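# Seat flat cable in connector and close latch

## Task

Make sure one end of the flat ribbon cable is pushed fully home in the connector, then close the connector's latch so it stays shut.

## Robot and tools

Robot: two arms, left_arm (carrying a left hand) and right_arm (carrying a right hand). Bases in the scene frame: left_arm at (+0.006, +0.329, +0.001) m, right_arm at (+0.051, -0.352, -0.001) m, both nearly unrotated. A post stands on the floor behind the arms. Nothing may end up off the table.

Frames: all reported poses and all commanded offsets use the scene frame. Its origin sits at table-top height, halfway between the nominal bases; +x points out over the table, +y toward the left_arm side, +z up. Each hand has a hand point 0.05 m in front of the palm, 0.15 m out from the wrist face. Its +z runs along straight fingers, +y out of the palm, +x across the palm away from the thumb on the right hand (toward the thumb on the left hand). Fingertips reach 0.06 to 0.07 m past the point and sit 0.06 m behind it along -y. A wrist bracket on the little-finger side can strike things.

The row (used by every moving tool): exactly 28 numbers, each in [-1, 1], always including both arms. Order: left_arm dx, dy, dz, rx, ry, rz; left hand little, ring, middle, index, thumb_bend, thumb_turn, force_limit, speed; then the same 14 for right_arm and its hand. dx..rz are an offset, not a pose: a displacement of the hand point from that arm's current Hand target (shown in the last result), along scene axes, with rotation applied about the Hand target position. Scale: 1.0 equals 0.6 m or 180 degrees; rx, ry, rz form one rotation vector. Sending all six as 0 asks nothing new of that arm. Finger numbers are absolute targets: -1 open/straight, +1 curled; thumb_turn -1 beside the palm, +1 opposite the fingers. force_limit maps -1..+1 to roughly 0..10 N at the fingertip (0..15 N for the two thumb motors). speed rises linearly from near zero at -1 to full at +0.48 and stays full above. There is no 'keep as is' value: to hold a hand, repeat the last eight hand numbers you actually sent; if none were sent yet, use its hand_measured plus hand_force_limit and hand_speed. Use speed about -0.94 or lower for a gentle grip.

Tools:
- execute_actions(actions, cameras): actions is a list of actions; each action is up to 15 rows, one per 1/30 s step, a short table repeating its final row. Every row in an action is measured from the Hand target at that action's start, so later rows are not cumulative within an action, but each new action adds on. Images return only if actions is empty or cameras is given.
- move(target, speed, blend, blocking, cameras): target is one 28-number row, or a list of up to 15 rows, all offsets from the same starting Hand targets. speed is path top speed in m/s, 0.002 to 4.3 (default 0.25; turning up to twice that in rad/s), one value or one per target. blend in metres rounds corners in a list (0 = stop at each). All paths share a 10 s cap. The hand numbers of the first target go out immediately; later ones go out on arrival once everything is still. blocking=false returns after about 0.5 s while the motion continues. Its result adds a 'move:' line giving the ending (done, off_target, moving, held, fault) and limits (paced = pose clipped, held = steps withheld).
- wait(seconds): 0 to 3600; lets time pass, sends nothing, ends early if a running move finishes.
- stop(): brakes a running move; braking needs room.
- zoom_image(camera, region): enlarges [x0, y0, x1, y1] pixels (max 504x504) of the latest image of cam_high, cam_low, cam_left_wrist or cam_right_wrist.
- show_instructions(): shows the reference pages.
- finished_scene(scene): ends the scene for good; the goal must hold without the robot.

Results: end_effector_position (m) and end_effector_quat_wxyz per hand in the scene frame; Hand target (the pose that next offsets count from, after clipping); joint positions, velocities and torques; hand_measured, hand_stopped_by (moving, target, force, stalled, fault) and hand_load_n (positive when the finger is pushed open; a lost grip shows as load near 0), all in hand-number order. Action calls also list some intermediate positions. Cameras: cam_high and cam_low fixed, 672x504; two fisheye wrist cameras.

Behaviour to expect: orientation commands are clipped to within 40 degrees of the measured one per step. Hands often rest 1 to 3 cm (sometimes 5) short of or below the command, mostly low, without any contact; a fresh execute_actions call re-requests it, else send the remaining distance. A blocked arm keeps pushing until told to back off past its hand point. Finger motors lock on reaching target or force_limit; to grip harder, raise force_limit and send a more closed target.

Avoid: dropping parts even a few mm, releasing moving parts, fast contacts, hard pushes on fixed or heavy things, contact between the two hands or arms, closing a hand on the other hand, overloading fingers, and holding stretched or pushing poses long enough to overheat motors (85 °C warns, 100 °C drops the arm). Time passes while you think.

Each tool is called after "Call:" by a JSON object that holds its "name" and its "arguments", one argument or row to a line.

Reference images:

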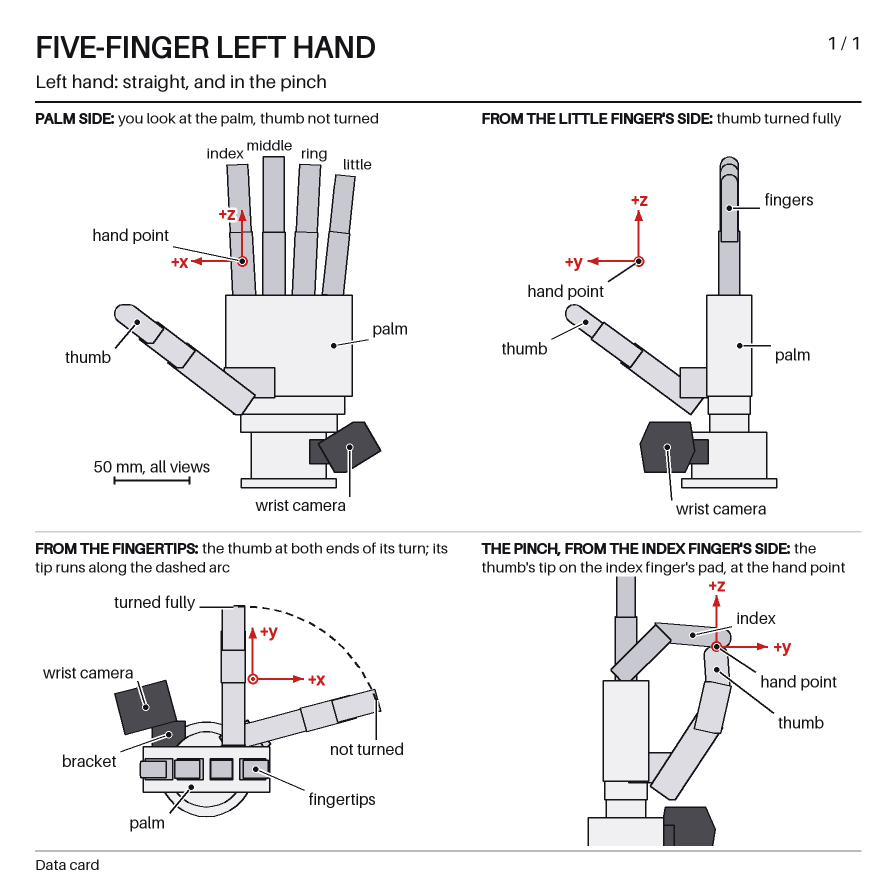

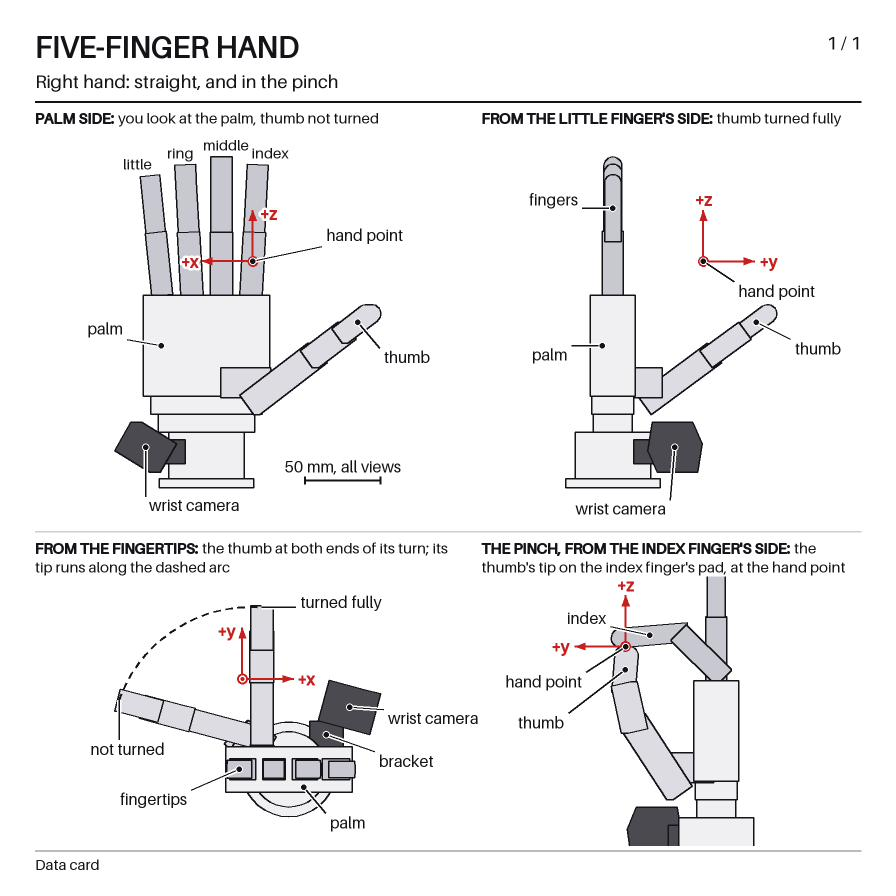

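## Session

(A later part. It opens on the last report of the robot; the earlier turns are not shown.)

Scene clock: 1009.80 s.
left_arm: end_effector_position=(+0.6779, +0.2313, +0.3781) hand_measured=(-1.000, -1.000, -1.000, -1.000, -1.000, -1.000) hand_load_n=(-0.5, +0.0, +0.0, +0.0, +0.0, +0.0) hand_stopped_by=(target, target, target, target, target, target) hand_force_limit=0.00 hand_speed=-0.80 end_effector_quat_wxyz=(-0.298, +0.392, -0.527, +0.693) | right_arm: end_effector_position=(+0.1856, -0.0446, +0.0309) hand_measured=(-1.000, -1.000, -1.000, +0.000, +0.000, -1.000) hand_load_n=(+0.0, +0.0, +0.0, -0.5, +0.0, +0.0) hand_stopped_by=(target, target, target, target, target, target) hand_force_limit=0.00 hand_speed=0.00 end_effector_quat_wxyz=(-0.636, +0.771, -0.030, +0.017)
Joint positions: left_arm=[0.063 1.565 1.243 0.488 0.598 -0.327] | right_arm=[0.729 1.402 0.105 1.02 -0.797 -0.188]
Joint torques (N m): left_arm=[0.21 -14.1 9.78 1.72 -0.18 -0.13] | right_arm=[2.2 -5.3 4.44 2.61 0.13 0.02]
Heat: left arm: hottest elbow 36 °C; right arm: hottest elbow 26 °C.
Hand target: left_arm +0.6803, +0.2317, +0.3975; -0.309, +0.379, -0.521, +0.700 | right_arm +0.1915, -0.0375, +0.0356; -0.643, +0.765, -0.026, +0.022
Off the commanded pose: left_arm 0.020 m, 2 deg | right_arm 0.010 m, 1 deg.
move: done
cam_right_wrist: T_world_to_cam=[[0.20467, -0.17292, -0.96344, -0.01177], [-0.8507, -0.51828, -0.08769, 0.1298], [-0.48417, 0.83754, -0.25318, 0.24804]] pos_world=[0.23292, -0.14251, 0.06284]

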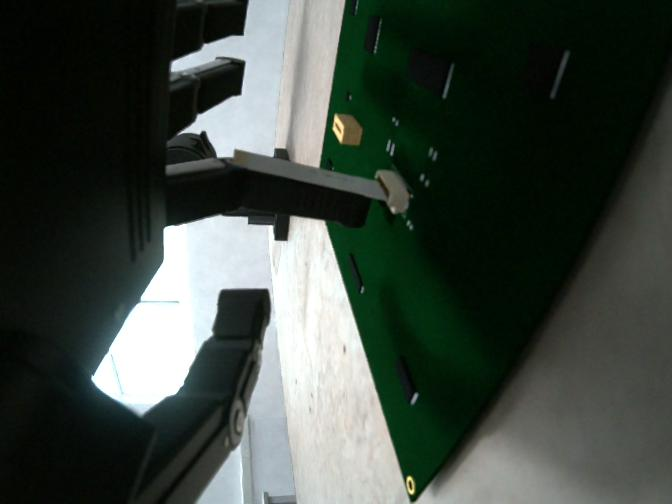

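Call:
{"name": "wait", "arguments": {
  "seconds": 0.1,
  "cameras": ["cam_high","cam_low"]
}}

Call:
{"name": "zoom_image", "arguments": {
  "camera": "cam_high",
  "region": [410, 190, 520, 300]
}}

Call:
{"name": "zoom_image", "arguments": {
  "camera": "cam_low",
  "region": [480, 270, 540, 320]
}}

Scene clock: 1024.87 s.
left_arm: end_effector_position=(+0.6779, +0.2313, +0.3781) hand_measured=(-1.000, -1.000, -1.000, -1.000, -1.000, -1.000) hand_load_n=(+0.0, +0.0, +0.0, +0.0, +0.0, +0.0) hand_stopped_by=(target, target, target, target, target, target) hand_force_limit=0.00 hand_speed=-0.80 end_effector_quat_wxyz=(-0.298, +0.392, -0.527, +0.693) | right_arm: end_effector_position=(+0.1856, -0.0446, +0.0309) hand_measured=(-1.000, -1.000, -1.000, +0.000, +0.000, -1.000) hand_load_n=(+0.0, +0.5, +0.0, -0.5, +0.0, -0.5) hand_stopped_by=(target, target, target, target, target, target) hand_force_limit=0.00 hand_speed=0.00 end_effector_quat_wxyz=(-0.636, +0.771, -0.030, +0.017)
Joint positions: left_arm=[0.063 1.565 1.243 0.488 0.598 -0.327] | right_arm=[0.729 1.402 0.105 1.02 -0.797 -0.188]
Joint torques (N m): left_arm=[-0.44 -13.86 9.91 2 -0.17 -0.11] | right_arm=[2.2 -5.3 4.44 2.61 0.13 0.02]
Heat: left arm: hottest elbow 36 °C; right arm: hottest elbow 26 °C.
Hand target: left_arm +0.6803, +0.2317, +0.3975; -0.309, +0.379, -0.521, +0.700 | right_arm +0.1915, -0.0375, +0.0356; -0.643, +0.765, -0.026, +0.022
Off the commanded pose: left_arm 0.020 m, 2 deg | right_arm 0.010 m, 1 deg.
wait: 0.10 s; at rest from the start

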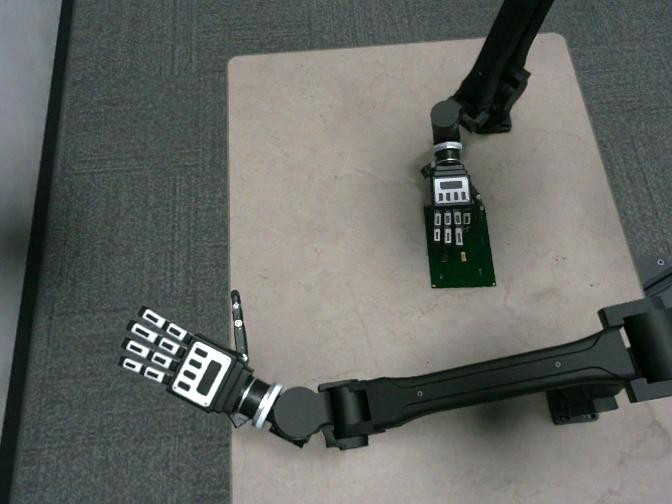

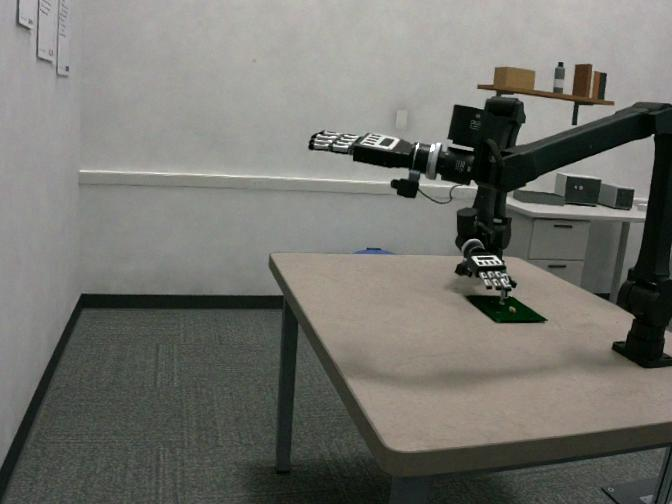

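Scaled by 4.582 from the camera's image (finer frame: 960x720).

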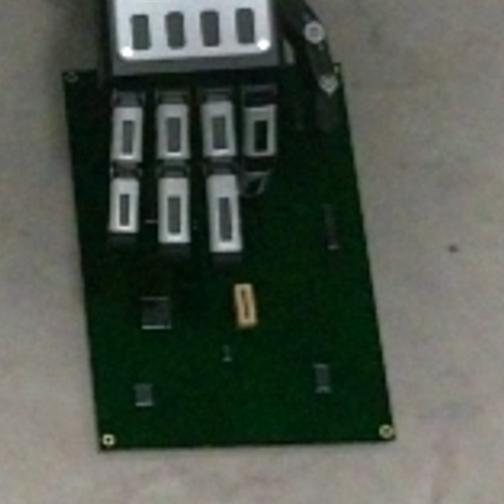

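Scaled by 8.400 from the camera's image (finer frame: 960x720).

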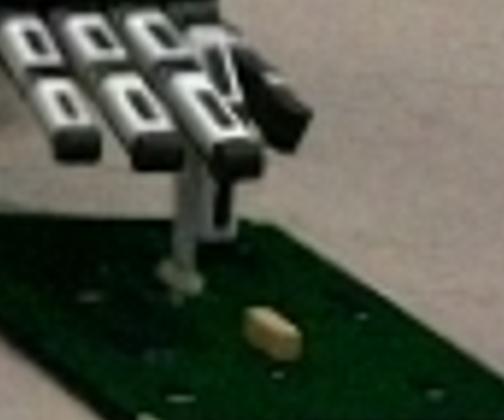

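Call:
{"name": "move", "arguments": {
  "target": [0,0,0,0,0,0,-1,-1,-1,-1,-1,-1,0,-0.8,-0.006,0.0,-0.008,0,0,0,-1,-1,-1,0,0,-1,0,0],
  "speed": 0.03,
  "cameras": ["cam_right_wrist"]
}}

Call:
{"name": "zoom_image", "arguments": {
  "camera": "cam_right_wrist",
  "region": [320, 100, 480, 240]
}}

Scene clock: 1039.30 s.
left_arm: end_effector_position=(+0.6779, +0.2313, +0.3781) hand_measured=(-1.000, -1.000, -1.000, -1.000, -1.000, -1.000) hand_load_n=(+0.0, +0.0, +0.0, +0.0, +0.0, +0.0) hand_stopped_by=(target, target, target, target, target, target) hand_force_limit=0.00 hand_speed=-0.80 end_effector_quat_wxyz=(-0.298, +0.392, -0.527, +0.693) | right_arm: end_effector_position=(+0.1851, -0.0416, +0.0306) hand_measured=(-1.000, -1.000, -1.000, +0.000, +0.000, -1.000) hand_load_n=(-0.5, +0.0, +0.0, -1.0, +0.0, +0.0) hand_stopped_by=(target, target, target, target, target, target) hand_force_limit=0.00 hand_speed=0.00 end_effector_quat_wxyz=(-0.641, +0.767, -0.025, +0.019)
Joint positions: left_arm=[0.063 1.565 1.243 0.488 0.598 -0.327] | right_arm=[0.739 1.436 0.105 1.074 -0.794 -0.182]
Joint torques (N m): left_arm=[-0.26 -14.68 9.78 1.78 -0.17 -0.12] | right_arm=[2.37 -5.25 3.51 2.44 0.19 -0.01]
Heat: left arm: hottest elbow 37 °C; right arm: hottest elbow 26 °C.
Hand target: left_arm +0.6803, +0.2317, +0.3975; -0.309, +0.379, -0.521, +0.700 | right_arm +0.1880, -0.0375, +0.0308; -0.643, +0.765, -0.026, +0.022
Off the commanded pose: left_arm 0.020 m, 2 deg | right_arm 0.005 m, 1 deg.
move: done
cam_right_wrist: T_world_to_cam=[[0.21426, -0.16041, -0.96352, -0.01275], [-0.84717, -0.52153, -0.10156, 0.13054], [-0.48621, 0.83802, -0.24763, 0.24538]] pos_world=[0.23263, -0.1396, 0.06174]

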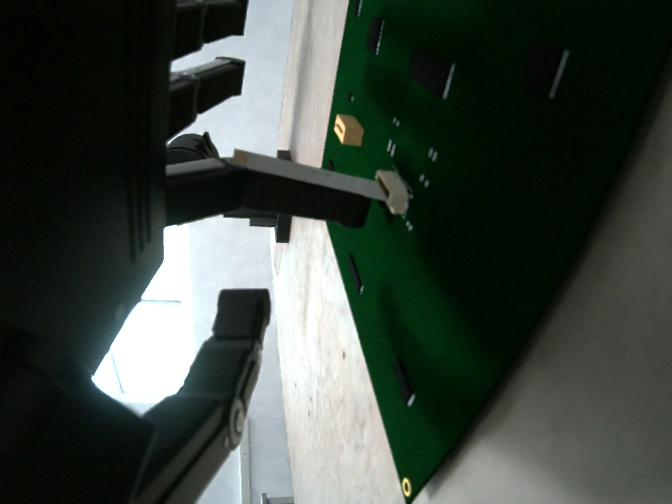

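Scaled by 3.150 from the camera's image (finer frame: 960x720).

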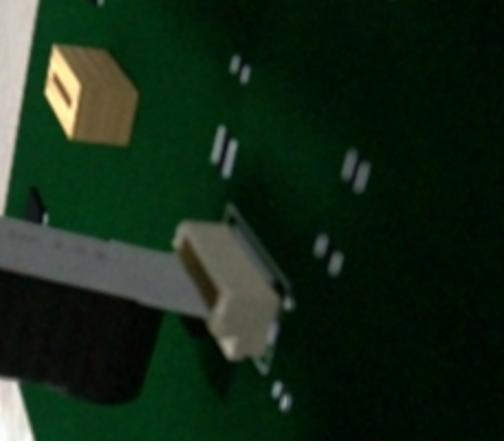

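Call:
{"name": "move", "arguments": {
  "target": [0,0,0,0,0,0,-1,-1,-1,-1,-1,-1,0,-0.8,0.0,0.0,-0.007,0,0,0,-1,-1,-1,0,0,-1,0,0],
  "speed": 0.03,
  "cameras": ["cam_right_wrist"]
}}

Call:
{"name": "zoom_image", "arguments": {
  "camera": "cam_right_wrist",
  "region": [320, 120, 440, 240]
}}

Scene clock: 1056.87 s.
left_arm: end_effector_position=(+0.6779, +0.2313, +0.3781) hand_measured=(-1.000, -1.000, -1.000, -1.000, -1.000, -1.000) hand_load_n=(+0.0, +0.0, +0.0, +0.0, +0.0, -0.5) hand_stopped_by=(target, target, target, target, target, target) hand_force_limit=0.00 hand_speed=-0.80 end_effector_quat_wxyz=(-0.298, +0.392, -0.527, +0.693) | right_arm: end_effector_position=(+0.1846, -0.0408, +0.0271) hand_measured=(-1.000, -1.000, -1.000, +0.000, +0.000, -1.000) hand_load_n=(+0.0, +0.0, -0.5, -0.5, +0.0, -0.5) hand_stopped_by=(target, target, target, target, target, target) hand_force_limit=0.00 hand_speed=0.00 end_effector_quat_wxyz=(-0.641, +0.767, -0.026, +0.017)
Joint positions: left_arm=[0.063 1.565 1.243 0.488 0.598 -0.327] | right_arm=[0.741 1.474 0.105 1.114 -0.794 -0.177]
Joint torques (N m): left_arm=[-0.56 -13.33 9.65 1.68 -0.27 -0.22] | right_arm=[2.2 -5.48 3.15 2.4 0.19 -0.04]
Heat: left arm: hottest elbow 37 °C; right arm: hottest elbow 25 °C.
Hand target: left_arm +0.6803, +0.2317, +0.3975; -0.309, +0.379, -0.521, +0.700 | right_arm +0.1879, -0.0375, +0.0265; -0.643, +0.765, -0.026, +0.022
Off the commanded pose: left_arm 0.020 m, 2 deg | right_arm 0.005 m, 1 deg.
move: done
cam_right_wrist: T_world_to_cam=[[0.21197, -0.15824, -0.96438, -0.01536], [-0.8467, -0.52251, -0.10038, 0.13009], [-0.48801, 0.83782, -0.24474, 0.2439]] pos_world=[0.23243, -0.1388, 0.05794]

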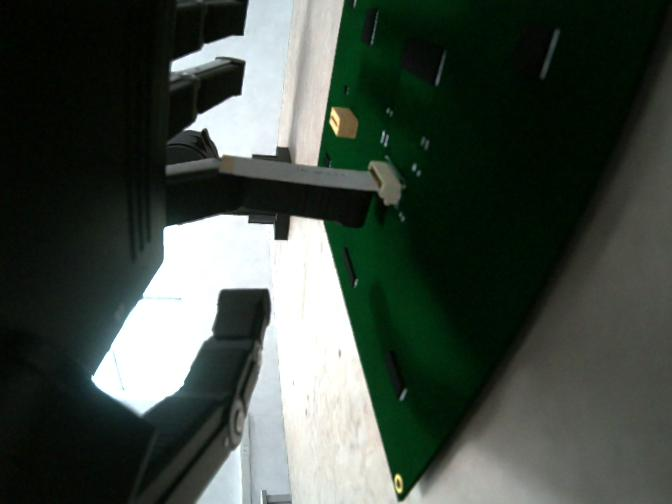

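Scaled by 4.200 from the camera's image (finer frame: 960x720).

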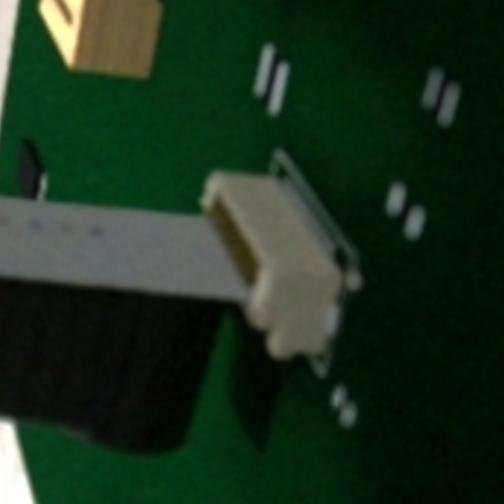

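Call:
{"name": "move", "arguments": {
  "target": [0,0,0,0,0,0,-1,-1,-1,-1,-1,-1,0,-0.8,0.0,0.0,-0.007,0,0,0,-1,-1,-1,0,0,-1,0,0],
  "speed": 0.03,
  "cameras": ["cam_right_wrist"]
}}

Call:
{"name": "zoom_image", "arguments": {
  "camera": "cam_right_wrist",
  "region": [320, 120, 440, 240]
}}

Scene clock: 1062.43 s.
left_arm: end_effector_position=(+0.6779, +0.2313, +0.3781) hand_measured=(-1.000, -1.000, -1.000, -1.000, -1.000, -1.000) hand_load_n=(+0.0, +0.0, +0.0, +0.0, +0.0, -0.5) hand_stopped_by=(target, target, target, target, target, target) hand_force_limit=0.00 hand_speed=-0.80 end_effector_quat_wxyz=(-0.298, +0.392, -0.527, +0.693) | right_arm: end_effector_position=(+0.1855, -0.0394, +0.0267) hand_measured=(-1.000, -1.000, -1.000, +0.000, +0.000, -1.000) hand_load_n=(+0.0, -0.5, -0.5, -2.0, +0.0, +0.0) hand_stopped_by=(target, target, target, target, target, target) hand_force_limit=0.00 hand_speed=0.00 end_effector_quat_wxyz=(-0.645, +0.763, -0.025, +0.019)
Joint positions: left_arm=[0.063 1.565 1.243 0.488 0.598 -0.327] | right_arm=[0.741 1.504 0.105 1.16 -0.794 -0.17]
Joint torques (N m): left_arm=[-0.79 -13.33 9.76 1.68 -0.2 -0.12] | right_arm=[2.2 -5.07 2.86 2.06 0.21 -0.11]
Heat: left arm: hottest elbow 37 °C; right arm: hottest elbow 25 °C.
Hand target: left_arm +0.6803, +0.2317, +0.3975; -0.309, +0.379, -0.521, +0.700 | right_arm +0.1879, -0.0375, +0.0224; -0.643, +0.765, -0.026, +0.022
Off the commanded pose: left_arm 0.020 m, 2 deg | right_arm 0.005 m, 1 deg.
move: done
cam_right_wrist: T_world_to_cam=[[0.216, -0.1484, -0.96505, -0.01594], [-0.84674, -0.52063, -0.10946, 0.1318], [-0.48619, 0.84079, -0.23811, 0.24268]] pos_world=[0.23303, -0.13779, 0.05683]

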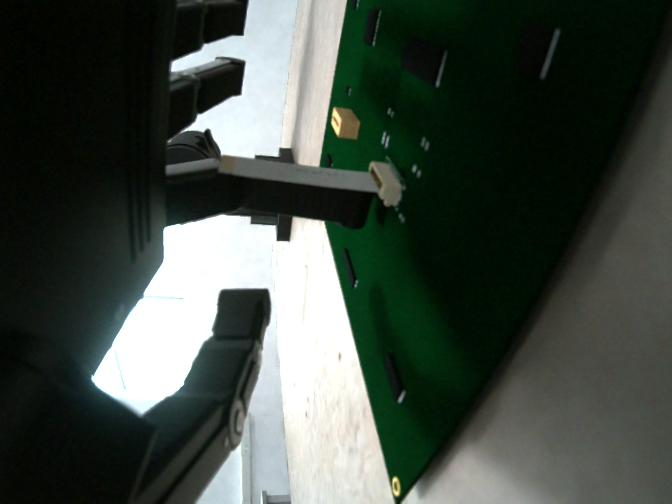

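Scaled by 4.200 from the camera's image (finer frame: 960x720).

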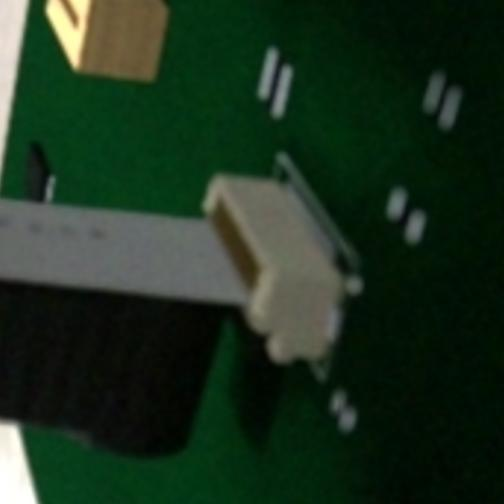

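Call:
{"name": "move", "arguments": {
  "target": [0,0,0,0,0,0,-1,-1,-1,-1,-1,-1,0,-0.8,0.0,0.0,-0.01,0,0,0,-1,-1,-1,0,0,-1,0,0],
  "speed": 0.03,
  "cameras": ["cam_right_wrist"]
}}

Call:
{"name": "zoom_image", "arguments": {
  "camera": "cam_right_wrist",
  "region": [320, 120, 440, 240]
}}

Scene clock: 1070.20 s.
left_arm: end_effector_position=(+0.6779, +0.2313, +0.3781) hand_measured=(-1.000, -1.000, -1.000, -1.000, -1.000, -1.000) hand_load_n=(+0.0, +0.0, +0.0, +0.0, +0.0, +0.0) hand_stopped_by=(target, target, target, target, target, target) hand_force_limit=0.00 hand_speed=-0.80 end_effector_quat_wxyz=(-0.298, +0.392, -0.527, +0.693) | right_arm: end_effector_position=(+0.1864, -0.0379, +0.0260) hand_measured=(-1.000, -1.000, -1.000, +0.000, +0.000, -1.000) hand_load_n=(+0.0, +0.0, +0.0, -2.5, +0.0, +0.0) hand_stopped_by=(target, target, target, target, target, target) hand_force_limit=0.00 hand_speed=0.00 end_effector_quat_wxyz=(-0.651, +0.759, -0.021, +0.022)
Joint positions: left_arm=[0.063 1.565 1.243 0.488 0.598 -0.327] | right_arm=[0.741 1.547 0.105 1.223 -0.797 -0.163]
Joint torques (N m): left_arm=[-0.15 -14.1 9.99 1.91 -0.2 -0.15] | right_arm=[2.2 -4.66 2.5 1.55 0.31 -0.17]
Heat: left arm: hottest elbow 37 °C; right arm: hottest elbow 25 °C.
Hand target: left_arm +0.6803, +0.2317, +0.3975; -0.309, +0.379, -0.521, +0.700 | right_arm +0.1879, -0.0375, +0.0164; -0.643, +0.765, -0.026, +0.022
Off the commanded pose: left_arm 0.020 m, 2 deg | right_arm 0.010 m, 1 deg.
move: done
cam_right_wrist: T_world_to_cam=[[0.22498, -0.1345, -0.96503, -0.01788], [-0.84461, -0.52075, -0.12433, 0.13322], [-0.48582, 0.84305, -0.23076, 0.24144]] pos_world=[0.23384, -0.13658, 0.05503]

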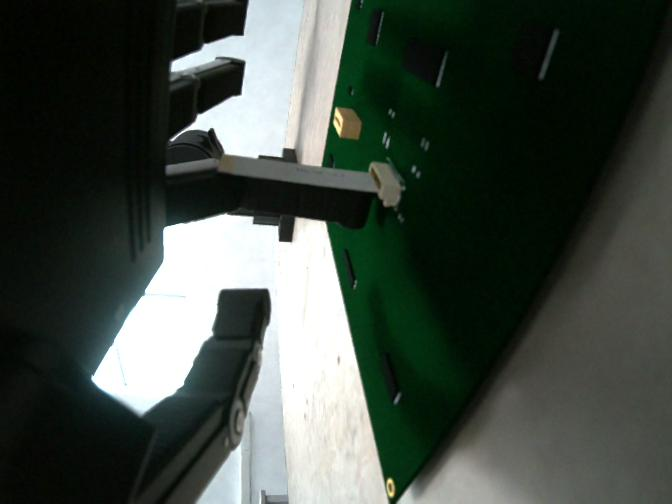

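Scaled by 4.200 from the camera's image (finer frame: 960x720).

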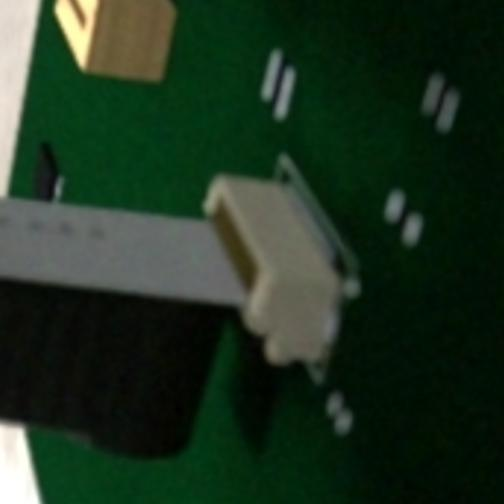

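Call:
{"name": "move", "arguments": {
  "target": [
    [0,0,0,0,0,0,-1,-1,-1,-1,-1,-1,0,-0.8,0.0,0.0,0.035,0,0,0,-1,-1,-1,0,0,-1,0,0],
    [0,0,0,0,0,0,-1,-1,-1,-1,-1,-1,0,-0.8,-0.04,0.0,0.06,0,0,0,-1,-1,-1,0,0,-1,0,0]
  ],
  "speed": 0.05,
  "cameras": ["cam_right_wrist"]
}}

Call:
{"name": "zoom_image", "arguments": {
  "camera": "cam_right_wrist",
  "region": [360, 60, 500, 180]
}}

Scene clock: 1079.53 s.
left_arm: end_effector_position=(+0.6779, +0.2313, +0.3781) hand_measured=(-1.000, -1.000, -1.000, -1.000, -1.000, -1.000) hand_load_n=(+0.0, -0.5, +0.0, +0.0, +0.0, +0.0) hand_stopped_by=(target, target, target, target, target, target) hand_force_limit=0.00 hand_speed=-0.80 end_effector_quat_wxyz=(-0.298, +0.392, -0.527, +0.693) | right_arm: end_effector_position=(+0.1684, -0.0378, +0.0522) hand_measured=(-1.000, -1.000, -1.000, +0.000, +0.000, -1.000) hand_load_n=(+0.0, +0.0, +0.0, +0.0, +0.0, +0.0) hand_stopped_by=(target, target, target, target, target, target) hand_force_limit=0.00 hand_speed=0.00 end_effector_quat_wxyz=(-0.644, +0.764, -0.023, +0.031)
Joint positions: left_arm=[0.063 1.565 1.243 0.488 0.598 -0.327] | right_arm=[0.822 1.225 0.08 0.922 -0.7 -0.163]
Joint torques (N m): left_arm=[-0.5 -13.98 10 1.58 -0.18 -0.07] | right_arm=[2.37 -5.83 4.14 1.13 0.04 0.05]
Heat: left arm: hottest elbow 37 °C; right arm: hottest elbow 25 °C.
Hand target: left_arm +0.6803, +0.2317, +0.3975; -0.309, +0.379, -0.521, +0.700 | right_arm +0.1639, -0.0375, +0.0524; -0.643, +0.765, -0.026, +0.022
Off the commanded pose: left_arm 0.020 m, 2 deg | right_arm 0.004 m, 1 deg.
move: done
cam_right_wrist: T_world_to_cam=[[0.23397, -0.15524, -0.95977, 0.00897], [-0.85035, -0.51126, -0.1246, 0.12273], [-0.47135, 0.84529, -0.25163, 0.23735]] pos_world=[0.21414, -0.13649, 0.08363]

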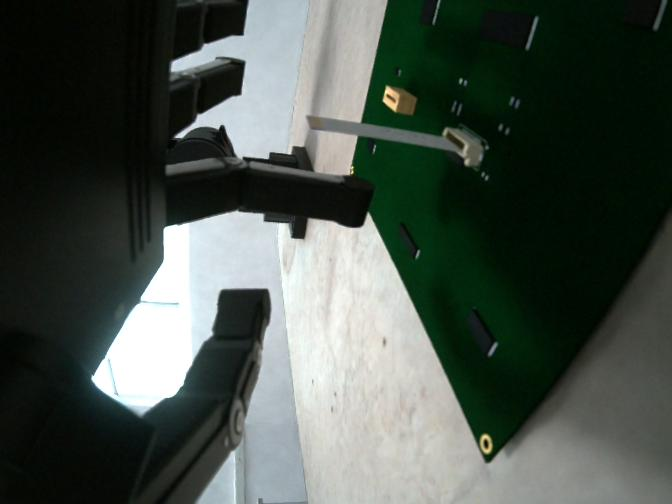

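Scaled by 3.600 from the camera's image (finer frame: 960x720).

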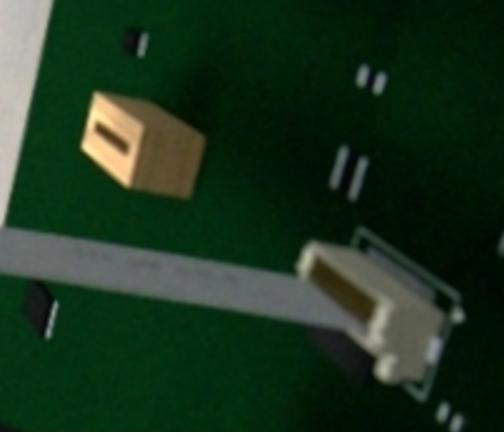

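Call:
{"name": "zoom_image", "arguments": {
  "camera": "cam_right_wrist",
  "region": [425, 110, 505, 180]
}}

Scaled by 6.300 from the camera's image (finer frame: 960x720).

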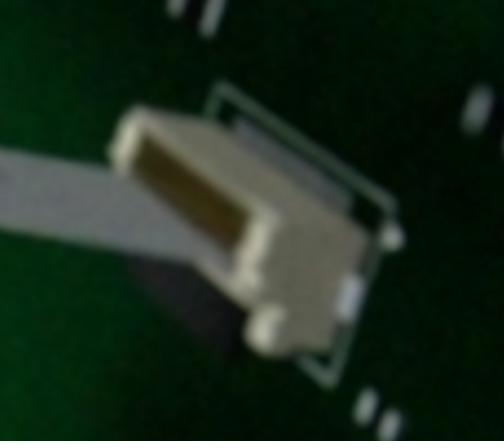

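Call:
{"name": "move", "arguments": {
  "target": [
    [0,0,0,0,0,0,-1,-1,-1,-1,-1,-1,0,-0.8,-0.01,0.0,0.12,0,0,0,-1,-1,-1,0,0,-1,0,0],
    [0,0,0,0,0,0,-1,-1,-1,-1,-1,-1,0,-0.8,0.07,0.074,0.12,-0.0912,0.0789,-0.4081,-1,-1,-1,-1,0,-1,0,0]
  ],
  "speed": 0.2,
  "cameras": []
}}

Call:
{"name": "move", "arguments": {
  "target": [0,0,0,0,0,0,-1,-1,-1,-1,-1,-1,0,-0.8,0.0,0.0,-0.12,0,0,0,-1,-1,-1,-1,0,-1,0,0],
  "speed": 0.12,
  "cameras": ["cam_right_wrist"]
}}

Scene clock: 1104.03 s.
left_arm: end_effector_position=(+0.6779, +0.2313, +0.3781) hand_measured=(-1.000, -1.000, -1.000, -1.000, -1.000, -1.000) hand_load_n=(+0.0, +0.0, +0.0, +0.0, +0.0, +0.0) hand_stopped_by=(target, target, target, target, target, target) hand_force_limit=0.00 hand_speed=-0.80 end_effector_quat_wxyz=(-0.298, +0.392, -0.527, +0.693) | right_arm: end_effector_position=(+0.2064, -0.0070, +0.1118) hand_measured=(-1.000, -1.000, -1.000, -1.000, +0.000, -1.000) hand_load_n=(+0.0, +0.0, +0.0, +0.0, +0.0, +0.0) hand_stopped_by=(target, target, target, target, target, target) hand_force_limit=0.00 hand_speed=0.00 end_effector_quat_wxyz=(-0.375, +0.682, -0.540, +0.320)
Joint positions: left_arm=[0.063 1.565 1.243 0.488 0.598 -0.327] | right_arm=[1.516 1.121 0.661 -0.664 0.966 1.007]
Joint torques (N m): left_arm=[-0.56 -13.92 9.8 1.59 -0.16 -0.08] | right_arm=[2.49 -6.83 10.11 0.25 0.85 0.07]
Heat: left arm: hottest elbow 37 °C; right arm: hottest elbow 26 °C.
Hand target: left_arm +0.6803, +0.2317, +0.3975; -0.309, +0.379, -0.521, +0.700 | right_arm +0.2059, +0.0070, +0.1244; -0.386, +0.673, -0.547, +0.315
Off the commanded pose: left_arm 0.020 m, 2 deg | right_arm 0.019 m, 2 deg.
move: off_target (right_arm); target 2's new numbers were sent with right_arm's hand 0.019 m and 2 deg from that target

Scene clock: 1105.53 s.
left_arm: end_effector_position=(+0.6779, +0.2313, +0.3781) hand_measured=(-1.000, -1.000, -1.000, -1.000, -1.000, -1.000) hand_load_n=(+0.0, +0.0, +0.0, +0.0, +0.0, +0.0) hand_stopped_by=(target, target, target, target, target, target) hand_force_limit=0.00 hand_speed=-0.80 end_effector_quat_wxyz=(-0.298, +0.392, -0.527, +0.693) | right_arm: end_effector_position=(+0.2065, +0.0015, +0.0525) hand_measured=(-1.000, -1.000, -1.000, -1.000, +0.000, -1.000) hand_load_n=(+0.0, +0.0, +0.0, +0.0, +0.0, +0.0) hand_stopped_by=(target, target, target, target, target, target) hand_force_limit=0.00 hand_speed=0.00 end_effector_quat_wxyz=(-0.377, +0.680, -0.542, +0.319)
Joint positions: left_arm=[0.063 1.565 1.243 0.488 0.598 -0.327] | right_arm=[1.518 1.261 0.582 -0.445 0.966 1.015]
Joint torques (N m): left_arm=[0.62 -13.86 9.95 1.74 -0.16 -0.07] | right_arm=[2.26 -8 6.28 1.7 0.84 0.01]
Heat: left arm: hottest elbow 37 °C; right arm: hottest elbow 26 °C.
Hand target: left_arm +0.6803, +0.2317, +0.3975; -0.309, +0.379, -0.521, +0.700 | right_arm +0.2059, +0.0069, +0.0523; -0.386, +0.673, -0.546, +0.315
Off the commanded pose: left_arm 0.020 m, 2 deg | right_arm 0.005 m, 2 deg.
move: done
cam_right_wrist: T_world_to_cam=[[-0.41342, -0.34271, -0.84358, 0.13423], [-0.73184, 0.67629, 0.08391, 0.13803], [0.54175, 0.65206, -0.5304, 0.02796]] pos_world=[0.14136, -0.06558, 0.11648]

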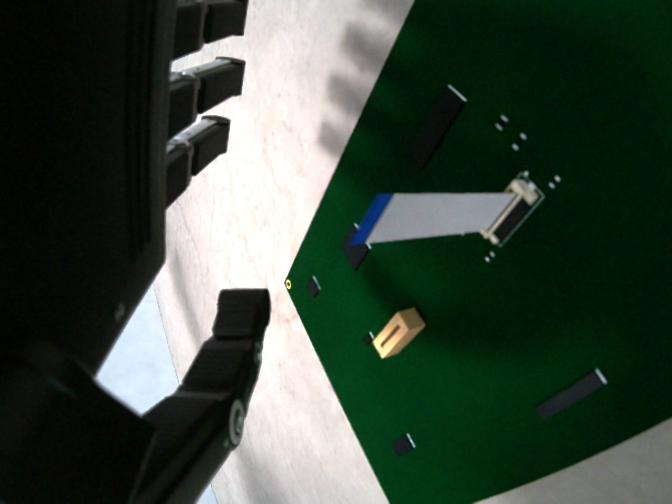

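Call:
{"name": "zoom_image", "arguments": {
  "camera": "cam_right_wrist",
  "region": [470, 165, 560, 255]
}}

Scaled by 5.600 from the camera's image (finer frame: 960x720).

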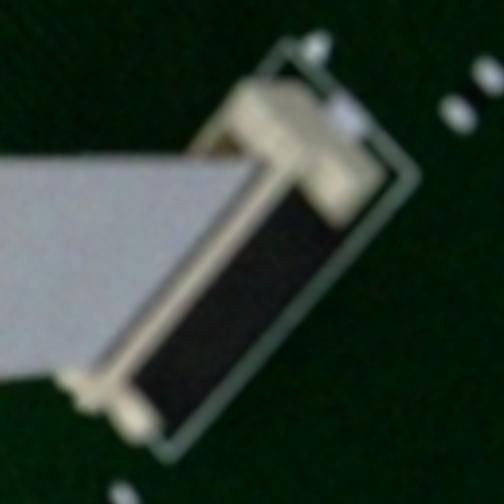

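Call:
{"name": "move", "arguments": {
  "target": [
    [0,0,0,0,0,0,-1,-1,-1,-1,-1,-1,0,-0.8,0,-0.01,0.12,0,0,0,-1,-1,-1,-1,0,-1,0,0],
    [0,0,0,0,0,0,-1,-1,-1,-1,-1,-1,0,-0.8,0.0335,-0.0865,0.12,0.0446,-0.1026,0.1265,-1,-1,-1,-1,0,-1,0,0],
    [0,0,0,0,0,0,-1,-1,-1,-1,-1,-1,0,-0.8,0.0335,-0.0865,0,0.0446,-0.1026,0.1265,-1,-1,-1,-1,0,-1,0,0]
  ],
  "speed": 0.2,
  "cameras": ["cam_right_wrist"]
}}

Scene clock: 1121.33 s.
left_arm: end_effector_position=(+0.6779, +0.2313, +0.3781) hand_measured=(-1.000, -1.000, -1.000, -1.000, -1.000, -1.000) hand_load_n=(+0.0, -0.5, +0.0, +0.0, +0.0, -0.5) hand_stopped_by=(target, target, target, target, target, target) hand_force_limit=0.00 hand_speed=-0.80 end_effector_quat_wxyz=(-0.298, +0.392, -0.527, +0.693) | right_arm: end_effector_position=(+0.2234, -0.0435, +0.0507) hand_measured=(-1.000, -1.000, -1.000, -1.000, +0.000, -1.000) hand_load_n=(+0.0, -0.5, +0.0, +0.0, +0.0, +0.0) hand_stopped_by=(target, target, target, target, target, target) hand_force_limit=0.00 hand_speed=0.00 end_effector_quat_wxyz=(-0.566, +0.683, -0.359, +0.289)
Joint positions: left_arm=[0.063 1.565 1.243 0.488 0.598 -0.327] | right_arm=[1.371 1.182 0.079 0.851 0.7 0.177]
Joint torques (N m): left_arm=[-1.44 -14.33 9.69 1.78 -0.2 -0.07] | right_arm=[1.61 -3.96 4.37 2.89 0.33 -0.26]
Heat: left arm: hottest elbow 37 °C; right arm: hottest elbow 26 °C.
Hand target: left_arm +0.6803, +0.2317, +0.3975; -0.309, +0.379, -0.521, +0.700 | right_arm +0.2260, -0.0449, +0.0524; -0.568, +0.680, -0.356, +0.297
Off the commanded pose: left_arm 0.020 m, 2 deg | right_arm 0.003 m, 1 deg.
move: done
cam_right_wrist: T_world_to_cam=[[-0.00604, -0.26783, -0.96345, 0.0427], [-0.93809, 0.33521, -0.0873, 0.22085], [0.34634, 0.90327, -0.25327, 0.08774]] pos_world=[0.17705, -0.14185, 0.08264]

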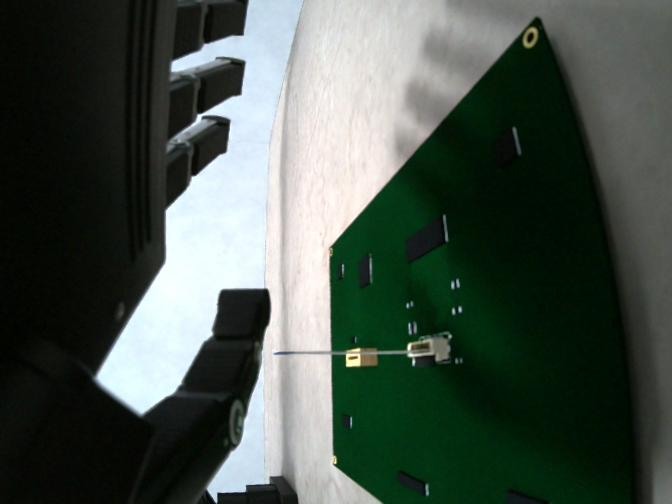

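Call:
{"name": "zoom_image", "arguments": {
  "camera": "cam_right_wrist",
  "region": [390, 315, 470, 385]
}}

Scaled by 6.300 from the camera's image (finer frame: 960x720).

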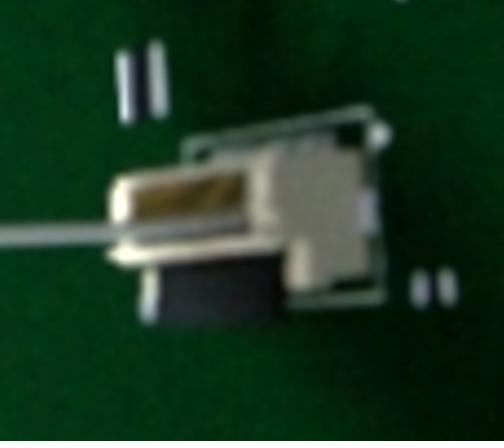

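Call:
{"name": "move", "arguments": {
  "target": [0,0,0,0,0,0,-1,-1,-1,-1,-1,-1,0,-0.8,0,-0.12,0.12,0,0,0,-1,-1,-1,-1,0,-1,0,0],
  "speed": 0.2,
  "cameras": ["cam_right_wrist"]
}}

Call:
{"name": "zoom_image", "arguments": {
  "camera": "cam_right_wrist",
  "region": [440, 300, 560, 400]
}}

Scene clock: 1142.63 s.
left_arm: end_effector_position=(+0.6779, +0.2313, +0.3781) hand_measured=(-1.000, -1.000, -1.000, -1.000, -1.000, -1.000) hand_load_n=(+0.0, +0.0, +0.0, +0.0, +0.0, +0.0) hand_stopped_by=(target, target, target, target, target, target) hand_force_limit=0.00 hand_speed=-0.80 end_effector_quat_wxyz=(-0.298, +0.392, -0.527, +0.693) | right_arm: end_effector_position=(+0.2232, -0.1217, +0.0973) hand_measured=(-1.000, -1.000, -1.000, -1.000, +0.000, -1.000) hand_load_n=(+0.0, +0.0, +0.0, +0.0, +0.0, -0.5) hand_stopped_by=(target, target, target, target, target, target) hand_force_limit=0.00 hand_speed=0.00 end_effector_quat_wxyz=(-0.551, +0.698, -0.344, +0.303)
Joint positions: left_arm=[0.063 1.565 1.243 0.488 0.598 -0.327] | right_arm=[1.225 0.208 0.055 -0.097 0.559 0.09]
Joint torques (N m): left_arm=[0.15 -13.45 9.87 1.78 -0.19 -0.14] | right_arm=[1.14 0.56 12.22 1.21 0.04 0.07]
Heat: left arm: hottest elbow 37 °C; right arm: hottest elbow 26 °C.
Hand target: left_arm +0.6803, +0.2317, +0.3975; -0.309, +0.379, -0.521, +0.700 | right_arm +0.2261, -0.1170, +0.1243; -0.568, +0.680, -0.356, +0.298
Off the commanded pose: left_arm 0.020 m, 2 deg | right_arm 0.028 m, 3 deg.
move: off_target (right_arm)
cam_right_wrist: T_world_to_cam=[[0.01218, -0.32206, -0.94664, 0.0543], [-0.9389, 0.32199, -0.12162, 0.25295], [0.34398, 0.89028, -0.29846, 0.17347]] pos_world=[0.17716, -0.21839, 0.13394]

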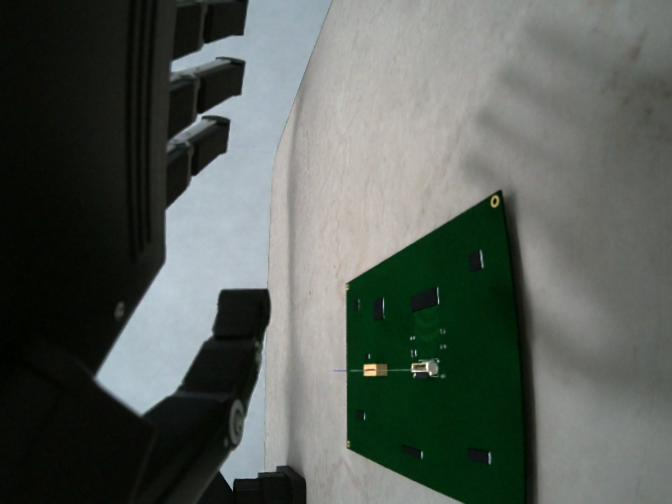

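Scaled by 4.200 from the camera's image (finer frame: 960x720).

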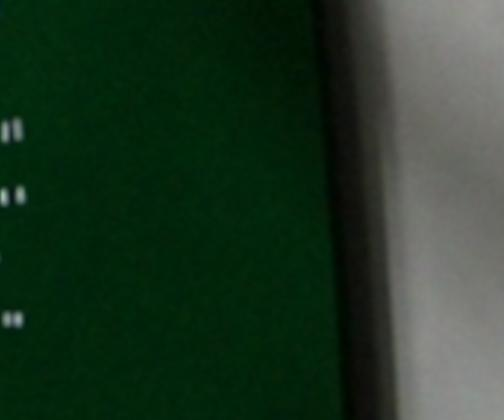

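Call:
{"name": "finished_scene", "arguments": {

}}

The scene is finished: the task was done.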